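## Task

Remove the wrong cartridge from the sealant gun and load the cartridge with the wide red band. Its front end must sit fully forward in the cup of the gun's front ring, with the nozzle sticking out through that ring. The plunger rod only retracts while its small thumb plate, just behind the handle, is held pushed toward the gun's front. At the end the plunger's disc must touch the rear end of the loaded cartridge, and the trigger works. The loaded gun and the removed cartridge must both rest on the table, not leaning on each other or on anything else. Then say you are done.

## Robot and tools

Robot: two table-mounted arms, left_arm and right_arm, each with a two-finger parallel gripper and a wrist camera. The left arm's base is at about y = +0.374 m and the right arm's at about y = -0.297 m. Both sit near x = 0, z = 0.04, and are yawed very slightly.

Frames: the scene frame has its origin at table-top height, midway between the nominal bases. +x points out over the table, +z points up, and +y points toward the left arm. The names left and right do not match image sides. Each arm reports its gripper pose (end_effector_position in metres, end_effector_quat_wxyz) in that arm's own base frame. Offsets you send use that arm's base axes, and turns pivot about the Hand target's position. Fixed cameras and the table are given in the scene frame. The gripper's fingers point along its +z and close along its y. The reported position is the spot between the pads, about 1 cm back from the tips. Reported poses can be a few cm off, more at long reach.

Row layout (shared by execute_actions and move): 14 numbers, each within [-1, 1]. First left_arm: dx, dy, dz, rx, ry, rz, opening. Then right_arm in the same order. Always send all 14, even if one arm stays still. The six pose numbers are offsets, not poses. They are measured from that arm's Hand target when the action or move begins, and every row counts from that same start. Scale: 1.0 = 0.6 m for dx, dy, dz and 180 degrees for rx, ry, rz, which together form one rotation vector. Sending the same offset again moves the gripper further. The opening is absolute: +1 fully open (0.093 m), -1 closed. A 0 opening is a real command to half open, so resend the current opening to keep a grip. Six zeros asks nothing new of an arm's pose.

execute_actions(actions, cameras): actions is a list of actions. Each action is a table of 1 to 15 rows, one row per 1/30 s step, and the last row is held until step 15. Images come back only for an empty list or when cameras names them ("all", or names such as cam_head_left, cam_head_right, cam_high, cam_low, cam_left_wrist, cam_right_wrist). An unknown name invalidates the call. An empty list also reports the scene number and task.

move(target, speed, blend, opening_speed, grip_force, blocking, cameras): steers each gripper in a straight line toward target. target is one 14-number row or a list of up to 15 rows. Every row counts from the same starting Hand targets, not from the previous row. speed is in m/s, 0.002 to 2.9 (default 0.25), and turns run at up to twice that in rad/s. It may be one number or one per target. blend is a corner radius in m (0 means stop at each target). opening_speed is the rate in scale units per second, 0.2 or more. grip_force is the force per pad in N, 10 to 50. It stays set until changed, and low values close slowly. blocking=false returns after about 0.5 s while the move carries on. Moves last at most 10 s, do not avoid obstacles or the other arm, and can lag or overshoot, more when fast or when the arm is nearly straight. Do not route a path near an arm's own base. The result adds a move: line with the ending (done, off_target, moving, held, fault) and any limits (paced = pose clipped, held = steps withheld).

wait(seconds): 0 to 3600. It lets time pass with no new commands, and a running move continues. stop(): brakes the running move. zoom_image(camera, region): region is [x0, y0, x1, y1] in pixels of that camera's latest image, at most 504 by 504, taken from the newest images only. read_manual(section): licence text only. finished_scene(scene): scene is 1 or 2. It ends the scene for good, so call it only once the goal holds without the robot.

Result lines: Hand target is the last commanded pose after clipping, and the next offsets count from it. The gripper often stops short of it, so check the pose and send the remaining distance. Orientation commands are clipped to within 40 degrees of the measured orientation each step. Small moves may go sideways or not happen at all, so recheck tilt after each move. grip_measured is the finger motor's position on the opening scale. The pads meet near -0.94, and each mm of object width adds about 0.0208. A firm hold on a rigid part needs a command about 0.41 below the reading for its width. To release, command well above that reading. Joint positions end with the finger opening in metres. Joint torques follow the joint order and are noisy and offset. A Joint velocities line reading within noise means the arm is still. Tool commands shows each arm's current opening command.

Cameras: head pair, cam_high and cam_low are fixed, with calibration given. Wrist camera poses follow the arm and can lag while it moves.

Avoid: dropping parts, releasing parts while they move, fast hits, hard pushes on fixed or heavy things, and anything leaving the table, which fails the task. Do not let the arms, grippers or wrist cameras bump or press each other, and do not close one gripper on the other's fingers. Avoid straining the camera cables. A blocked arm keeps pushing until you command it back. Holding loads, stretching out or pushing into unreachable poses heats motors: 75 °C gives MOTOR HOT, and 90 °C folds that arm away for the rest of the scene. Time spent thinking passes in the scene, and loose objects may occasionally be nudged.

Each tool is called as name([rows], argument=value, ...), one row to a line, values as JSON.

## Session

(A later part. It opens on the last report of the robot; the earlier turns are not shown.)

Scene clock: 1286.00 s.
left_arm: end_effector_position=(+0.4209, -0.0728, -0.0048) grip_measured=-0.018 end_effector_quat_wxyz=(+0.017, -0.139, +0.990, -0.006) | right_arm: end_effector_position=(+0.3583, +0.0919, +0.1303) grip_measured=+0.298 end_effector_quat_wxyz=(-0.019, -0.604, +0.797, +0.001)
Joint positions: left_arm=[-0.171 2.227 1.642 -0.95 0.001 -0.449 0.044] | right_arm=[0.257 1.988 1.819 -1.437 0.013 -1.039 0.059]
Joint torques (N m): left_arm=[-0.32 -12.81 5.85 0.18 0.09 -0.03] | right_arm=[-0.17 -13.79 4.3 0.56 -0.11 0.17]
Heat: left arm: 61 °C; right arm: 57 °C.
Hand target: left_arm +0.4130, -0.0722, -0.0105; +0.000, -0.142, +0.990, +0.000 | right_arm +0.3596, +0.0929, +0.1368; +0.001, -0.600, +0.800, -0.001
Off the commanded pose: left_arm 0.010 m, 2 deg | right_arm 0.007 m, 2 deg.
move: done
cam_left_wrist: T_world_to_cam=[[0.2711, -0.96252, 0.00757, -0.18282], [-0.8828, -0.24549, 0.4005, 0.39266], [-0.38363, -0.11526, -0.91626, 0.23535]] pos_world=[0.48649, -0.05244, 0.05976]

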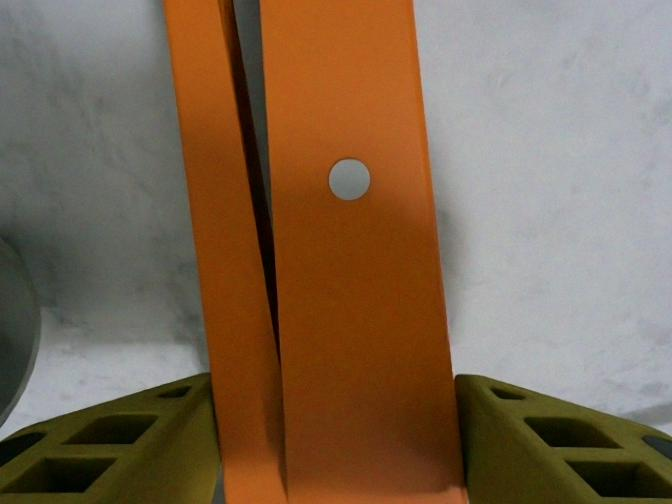

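move([
  [0, 0, 0, 0, 0, 0, 0.85, 0, 0, 0, 0, 0, 0, 0.3],
  [0, 0, 0, 0, 0, 0, -0.1, 0, 0, 0, 0, 0, 0, 0.3],
  [0, 0, 0, 0, 0, 0, 0.85, 0, 0, 0, 0, 0, 0, 0.3],
], opening_speed=1.2, cameras=["cam_left_wrist","cam_high"])

zoom_image(camera="cam_high", region=[250, 60, 450, 260])

Scene clock: 1298.30 s.
left_arm: end_effector_position=(+0.4125, -0.0709, -0.0051) grip_measured=+0.848 end_effector_quat_wxyz=(+0.000, -0.140, +0.990, +0.000) | right_arm: end_effector_position=(+0.3583, +0.0919, +0.1303) grip_measured=+0.298 end_effector_quat_wxyz=(-0.019, -0.604, +0.797, +0.001)
Joint positions: left_arm=[-0.171 2.227 1.642 -0.985 -0.001 -0.452 0.086] | right_arm=[0.257 1.988 1.819 -1.437 0.013 -1.039 0.059]
Joint torques (N m): left_arm=[-0.31 -12.74 5.76 0.46 0.1 0.01] | right_arm=[-0.17 -13.81 4.31 0.56 -0.11 0.16]
Heat: left arm: 63 °C; right arm: 56 °C.
Hand target: left_arm +0.4129, -0.0721, -0.0106; +0.000, -0.143, +0.990, +0.000 | right_arm +0.3596, +0.0929, +0.1368; +0.001, -0.600, +0.800, -0.001
Off the commanded pose: left_arm 0.006 m, 0 deg | right_arm 0.007 m, 2 deg.
move: done
cam_left_wrist: T_world_to_cam=[[0.27401, -0.96167, -0.01014, -0.17992], [-0.86771, -0.25176, 0.42859, 0.37937], [-0.41472, -0.10864, -0.90344, 0.24549]] pos_world=[0.48029, -0.05085, 0.05737]
Images, in order (width x height): cam_high 672x504, cam_left_wrist 672x504.

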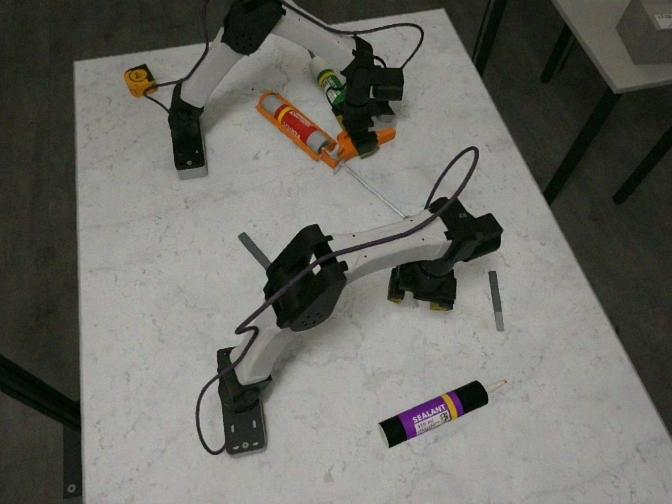

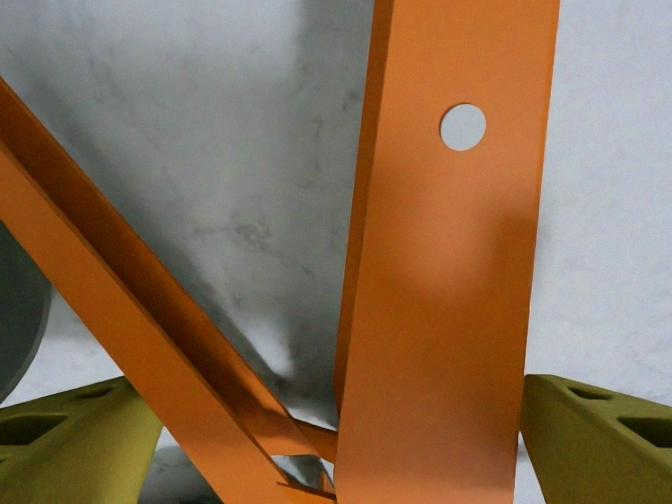

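Scaled by 2.520 from the camera's image (finer frame: 960x720).

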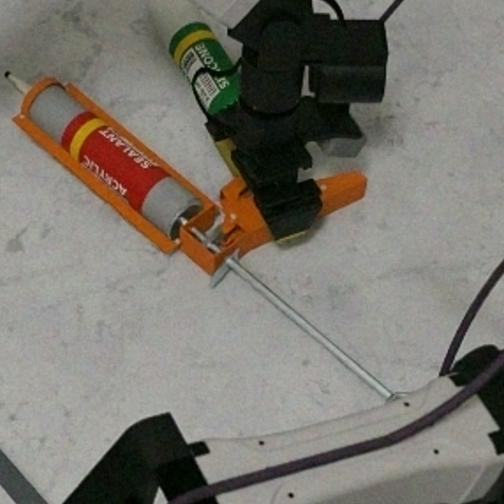

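move([
  [0, 0, 0, 0, 0, 0, -0.1, 0, 0, 0, 0, 0, 0, 0.3],
  [0, 0, 0, 0, 0, 0, 0.85, 0, 0, 0, 0, 0, 0, 0.3],
], opening_speed=1.5)

move(target=[0, 0, 0, 0, 0, 0, -0.1, 0, 0, 0, 0, 0, 0, 0.3], opening_speed=1.5, cameras=["cam_high"])

zoom_image(camera="cam_high", region=[250, 80, 350, 180])

Scene clock: 1307.17 s.
left_arm: end_effector_position=(+0.4127, -0.0706, -0.0052) grip_measured=+0.848 end_effector_quat_wxyz=(+0.001, -0.142, +0.990, +0.002) | right_arm: end_effector_position=(+0.3583, +0.0919, +0.1303) grip_measured=+0.298 end_effector_quat_wxyz=(-0.019, -0.604, +0.797, +0.001)
Joint positions: left_arm=[-0.171 2.227 1.642 -0.985 -0.004 -0.456 0.086] | right_arm=[0.257 1.988 1.819 -1.437 0.013 -1.039 0.059]
Joint torques (N m): left_arm=[-0.31 -12.79 5.74 0.46 0.13 0.05] | right_arm=[-0.16 -13.79 4.31 0.56 -0.11 0.16]
Heat: left arm: 64 °C; right arm: 56 °C.
Hand target: left_arm +0.4129, -0.0721, -0.0106; +0.000, -0.142, +0.990, +0.000 | right_arm +0.3596, +0.0929, +0.1368; +0.001, -0.600, +0.800, -0.001
Off the commanded pose: left_arm 0.006 m, 0 deg | right_arm 0.007 m, 2 deg.
move: done

Scene clock: 1309.43 s.
left_arm: end_effector_position=(+0.4136, -0.0703, -0.0055) grip_measured=+0.426 end_effector_quat_wxyz=(+0.003, -0.142, +0.990, +0.002) | right_arm: end_effector_position=(+0.3583, +0.0919, +0.1303) grip_measured=+0.298 end_effector_quat_wxyz=(-0.019, -0.604, +0.797, +0.001)
Joint positions: left_arm=[-0.171 2.228 1.642 -0.981 -0.006 -0.455 0.066] | right_arm=[0.257 1.988 1.819 -1.437 0.013 -1.039 0.059]
Joint torques (N m): left_arm=[-0.31 -12.86 5.75 0.43 0.15 0.04] | right_arm=[-0.16 -13.79 4.3 0.55 -0.11 0.17]
Heat: left arm: 64 °C; right arm: 56 °C.
Hand target: left_arm +0.4129, -0.0721, -0.0107; +0.000, -0.142, +0.990, +0.000 | right_arm +0.3596, +0.0929, +0.1368; +0.001, -0.600, +0.800, -0.001
Off the commanded pose: left_arm 0.005 m, 0 deg | right_arm 0.007 m, 2 deg.
move: done

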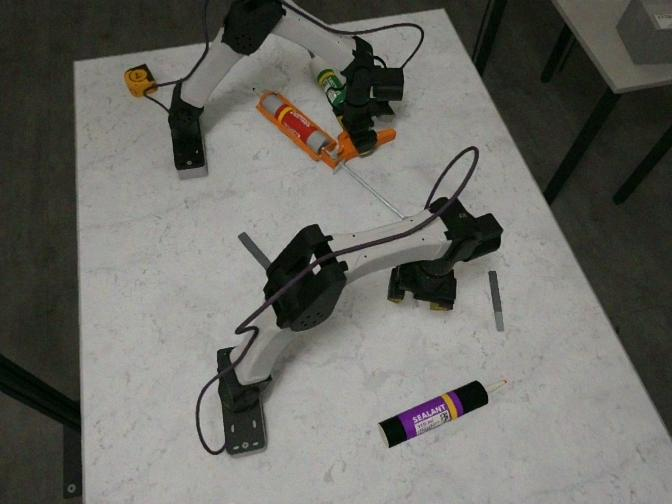

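Scaled by 5.040 from the camera's image (finer frame: 960x720).

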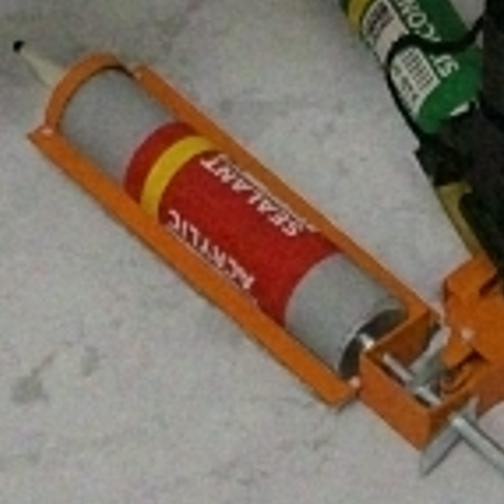

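move([
  [0, 0, 0, 0, 0, 0, 1, 0, 0, 0, 0, 0, 0, 0.3],
  [0, 0, 0.33, 0, 0, 0, 1, 0, 0, 0, 0, 0, 0, 0.3],
  [-0.33, 0.1, 0.25, 0, 0, 0, 1, -0.2, -0.3, 0, 0, 0, 0, 0.3],
], speed=0.3, cameras=["all"])

zoom_image(camera="cam_high", region=[240, 40, 440, 240])

zoom_image(camera="cam_head_right", region=[90, 220, 310, 370])

zoom_image(camera="cam_low", region=[300, 220, 500, 360])

Scene clock: 1324.40 s.
left_arm: end_effector_position=(+0.2149, -0.0131, +0.1381) grip_measured=+1.000 end_effector_quat_wxyz=(-0.010, -0.143, +0.990, +0.005) | right_arm: end_effector_position=(+0.2386, -0.0876, +0.1363) grip_measured=+0.298 end_effector_quat_wxyz=(-0.014, -0.599, +0.801, +0.005)
Joint positions: left_arm=[-0.065 1.374 1.165 -1.384 -0.006 -0.352 0.093] | right_arm=[-0.34 1.523 1.289 -1.359 0.017 -1.624 0.059]
Joint torques (N m): left_arm=[0.7 -6.74 5.65 0.4 0.15 0.17] | right_arm=[-0.46 -8.2 4.3 0.52 -0.18 0.02]
Heat: left arm: 64 °C; right arm: 55 °C.
Hand target: left_arm +0.2150, -0.0122, +0.1394; +0.000, -0.143, +0.990, +0.000 | right_arm +0.2396, -0.0871, +0.1368; +0.000, -0.600, +0.800, -0.001
Off the commanded pose: left_arm 0.002 m, 1 deg | right_arm 0.001 m, 2 deg.
move: done
cam_left_wrist: T_world_to_cam=[[0.2787, -0.96013, -0.02194, -0.06808], [-0.85696, -0.25894, 0.44562, 0.15632], [-0.43353, -0.1054, -0.89496, 0.30207]] pos_world=[0.28389, 0.00695, 0.19918]
cam_right_wrist: T_world_to_cam=[[0.95864, -0.28462, -0.00038, -0.25413], [-0.2494, -0.84066, 0.48072, -0.04565], [-0.13714, -0.46074, -0.87688, 0.19692]] pos_world=[0.25925, -0.01997, 0.19452]

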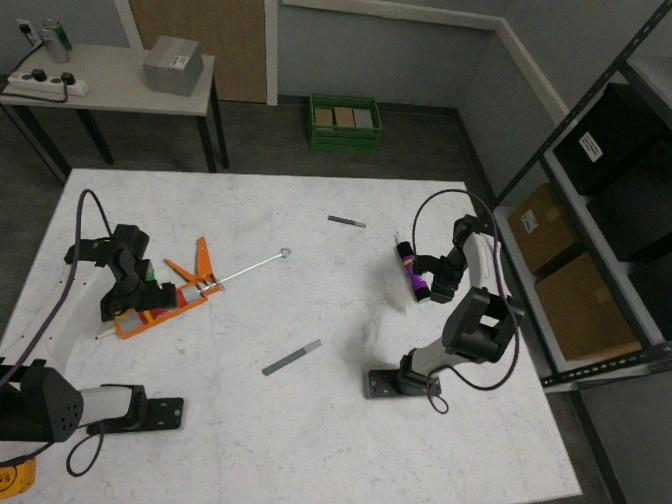

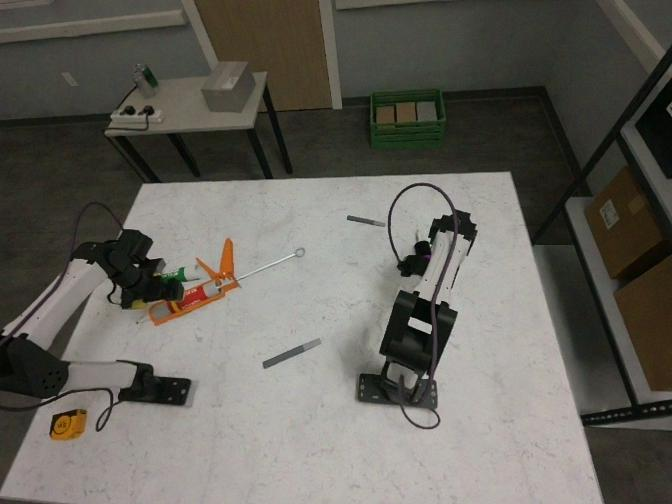

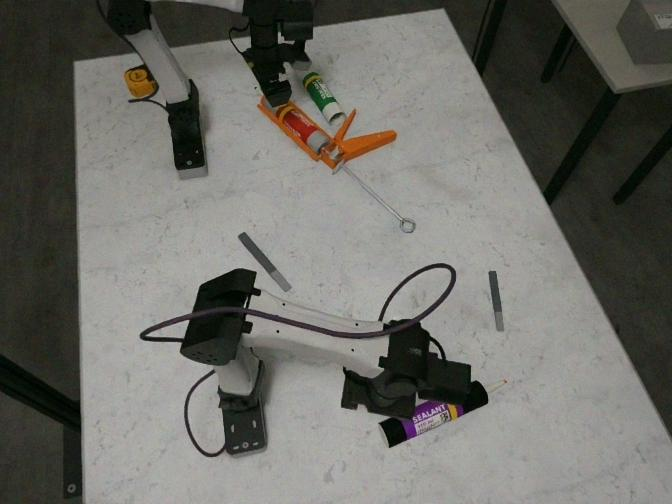

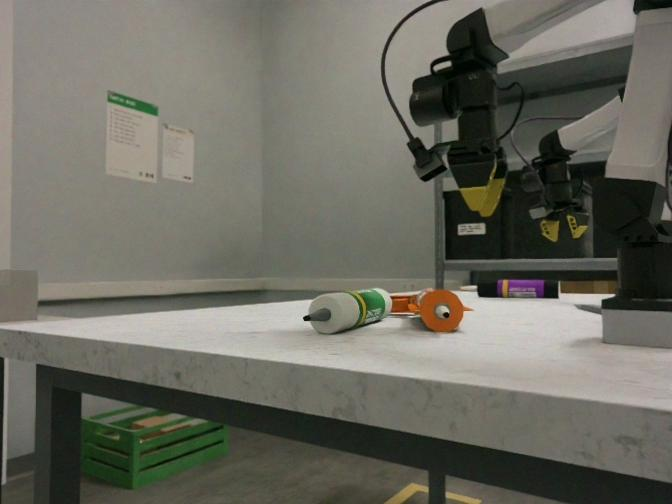

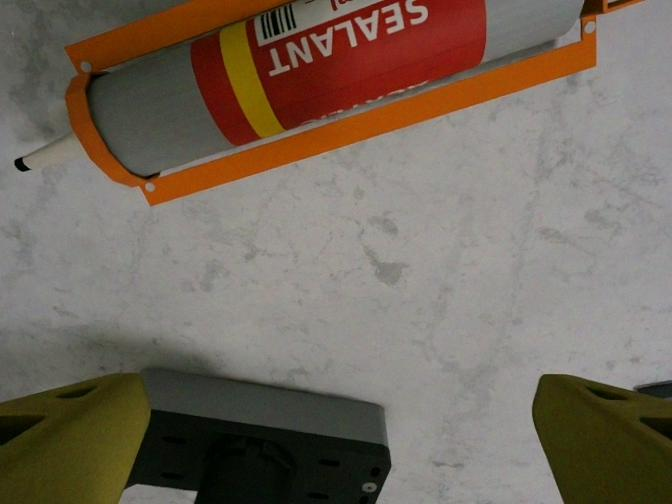

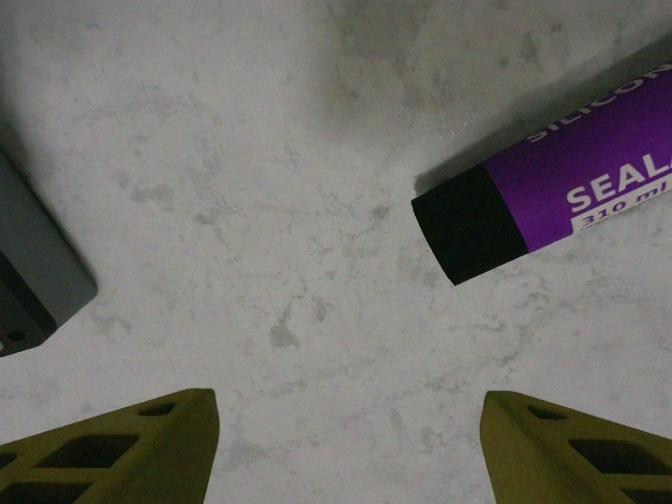

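Scaled by 2.520 from the camera's image (finer frame: 960x720).

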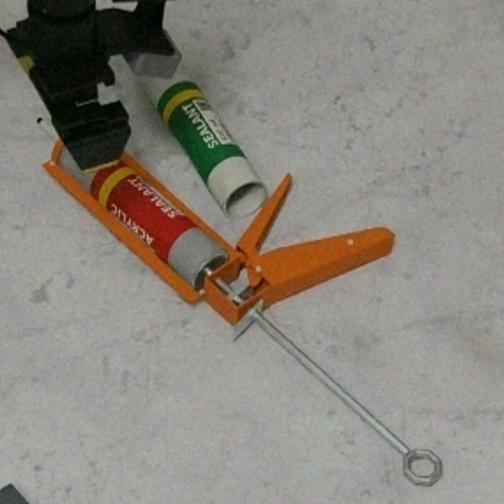

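Scaled by 2.291 from the camera's image (finer frame: 960x720).

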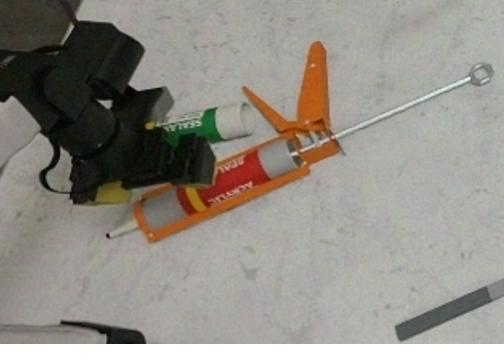

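Scaled by 2.520 from the camera's image (finer frame: 960x720).

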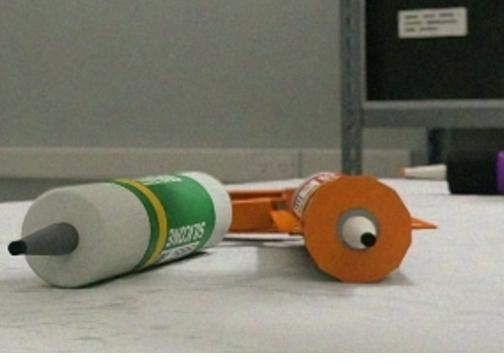

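move(target=[0.19, 0.13, -0.06, 0, 0, -0.49, 0.35, 0, 0, 0, 0, 0, 0, 0.3], cameras=["cam_left_wrist"])

Scene clock: 1342.63 s.
left_arm: end_effector_position=(+0.3214, +0.0622, +0.1009) grip_measured=+0.352 end_effector_quat_wxyz=(-0.008, +0.585, +0.811, -0.005) | right_arm: end_effector_position=(+0.2387, -0.0876, +0.1363) grip_measured=+0.298 end_effector_quat_wxyz=(-0.013, -0.599, +0.801, +0.005)
Joint positions: left_arm=[0.188 1.804 1.456 -1.241 -0.006 1.438 0.062] | right_arm=[-0.34 1.523 1.289 -1.359 0.017 -1.625 0.059]
Joint torques (N m): left_arm=[0.68 -8.46 8.88 0.26 0.2 0.19] | right_arm=[-0.46 -8.2 4.3 0.53 -0.15 0]
Heat: left arm: 59 °C; right arm: 51 °C.
Hand target: left_arm +0.3289, +0.0658, +0.1034; -0.001, +0.587, +0.810, +0.000 | right_arm +0.2396, -0.0872, +0.1368; +0.000, -0.600, +0.800, -0.001
Off the commanded pose: left_arm 0.009 m, 1 deg | right_arm 0.001 m, 2 deg.
move: done
cam_left_wrist: T_world_to_cam=[[-0.95025, -0.31137, 0.00794, 0.32545], [-0.2768, 0.85587, 0.43688, 0.02872], [-0.14283, 0.41295, -0.89948, 0.19766]] pos_world=[0.34545, -0.00487, 0.16266]

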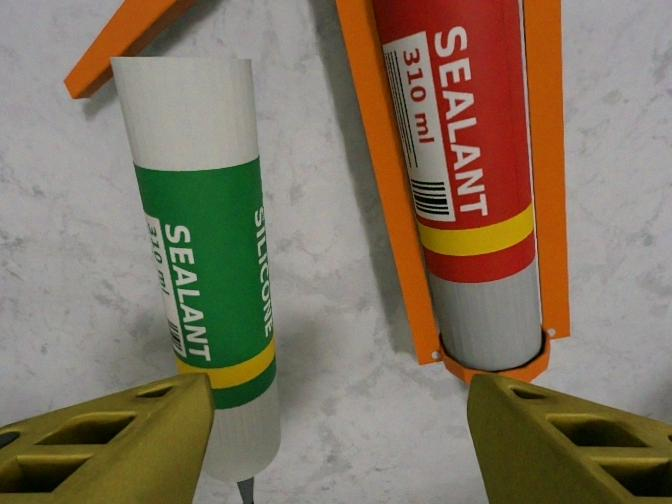

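move([
  [0.1, 0.033, 0, 0, 0, 0.01, 0.35, 0, 0, 0, 0, 0, 0, 0.3],
  [0.1, 0.033, -0.2, 0, 0, 0.01, 0.35, 0, 0, 0, 0, 0, 0, 0.3],
  [0.1, 0.033, -0.2, 0, 0, 0.01, -0.4, 0, 0, 0, 0, 0, 0, 0.3],
  [0.1, 0.085, -0.19, 0, 0, 0.01, -0.4, 0, 0, 0, 0, 0, 0, 0.3],
  [0.1, 0.085, -0.2, 0, 0, 0.01, 0.35, 0, 0, 0, 0, 0, 0, 0.3],
  [0.1, 0.085, 0.05, 0, 0, 0.01, 0.35, 0, 0, 0, 0, 0, 0, 0.3],
], speed=0.2, cameras=["cam_left_wrist","cam_high"])

zoom_image(camera="cam_high", region=[240, 40, 440, 240])

Scene clock: 1362.60 s.
left_arm: end_effector_position=(+0.3857, +0.1143, +0.1295) grip_measured=+0.348 end_effector_quat_wxyz=(-0.005, +0.571, +0.821, -0.003) | right_arm: end_effector_position=(+0.2387, -0.0876, +0.1363) grip_measured=+0.298 end_effector_quat_wxyz=(-0.013, -0.599, +0.801, +0.005)
Joint positions: left_arm=[0.286 2.107 1.992 -1.467 -0.004 1.502 0.062] | right_arm=[-0.34 1.523 1.289 -1.359 0.017 -1.625 0.059]
Joint torques (N m): left_arm=[0.36 -12.21 8.88 0.16 0.19 0.19] | right_arm=[-0.46 -8.21 4.3 0.53 -0.15 0]
Heat: left arm: 57 °C; right arm: 48 °C.
Hand target: left_arm +0.3889, +0.1169, +0.1334; -0.001, +0.574, +0.819, +0.000 | right_arm +0.2396, -0.0872, +0.1368; +0.000, -0.600, +0.800, -0.001
Off the commanded pose: left_arm 0.006 m, 1 deg | right_arm 0.001 m, 2 deg.
move: done
cam_left_wrist: T_world_to_cam=[[-0.93903, -0.34384, 0.00202, 0.40258], [-0.30892, 0.84622, 0.43415, 0.00335], [-0.15098, 0.40705, -0.90084, 0.21506]] pos_world=[0.41154, 0.04805, 0.19147]
Images, in order (width x height): cam_high 672x504, cam_left_wrist 672x504.

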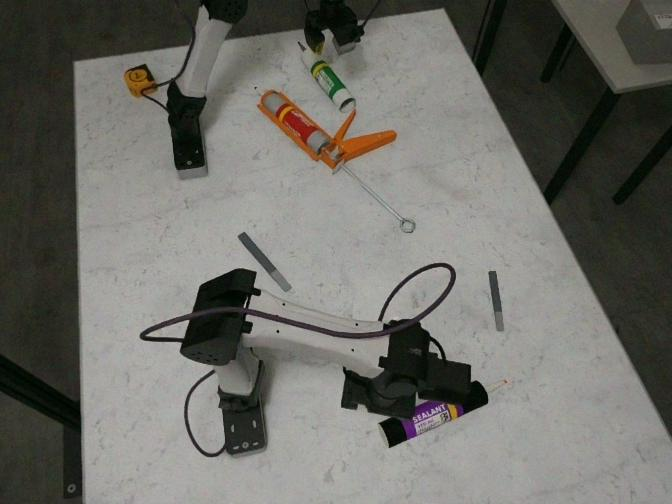

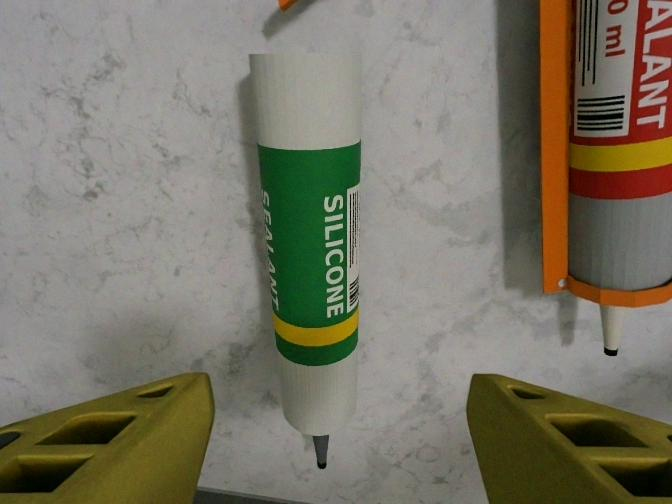

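Scaled by 2.520 from the camera's image (finer frame: 960x720).

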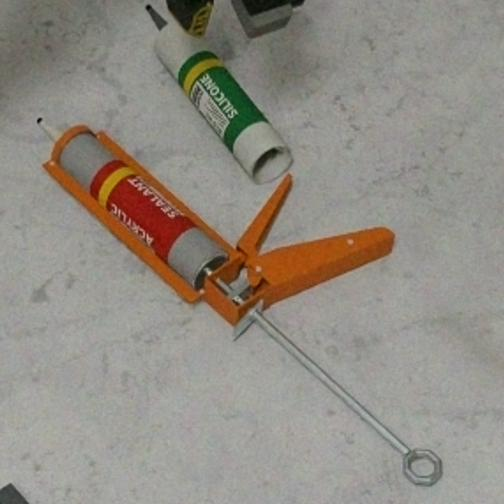

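Clear and seated.

finished_scene(scene=1)

The scene is finished: the task was done.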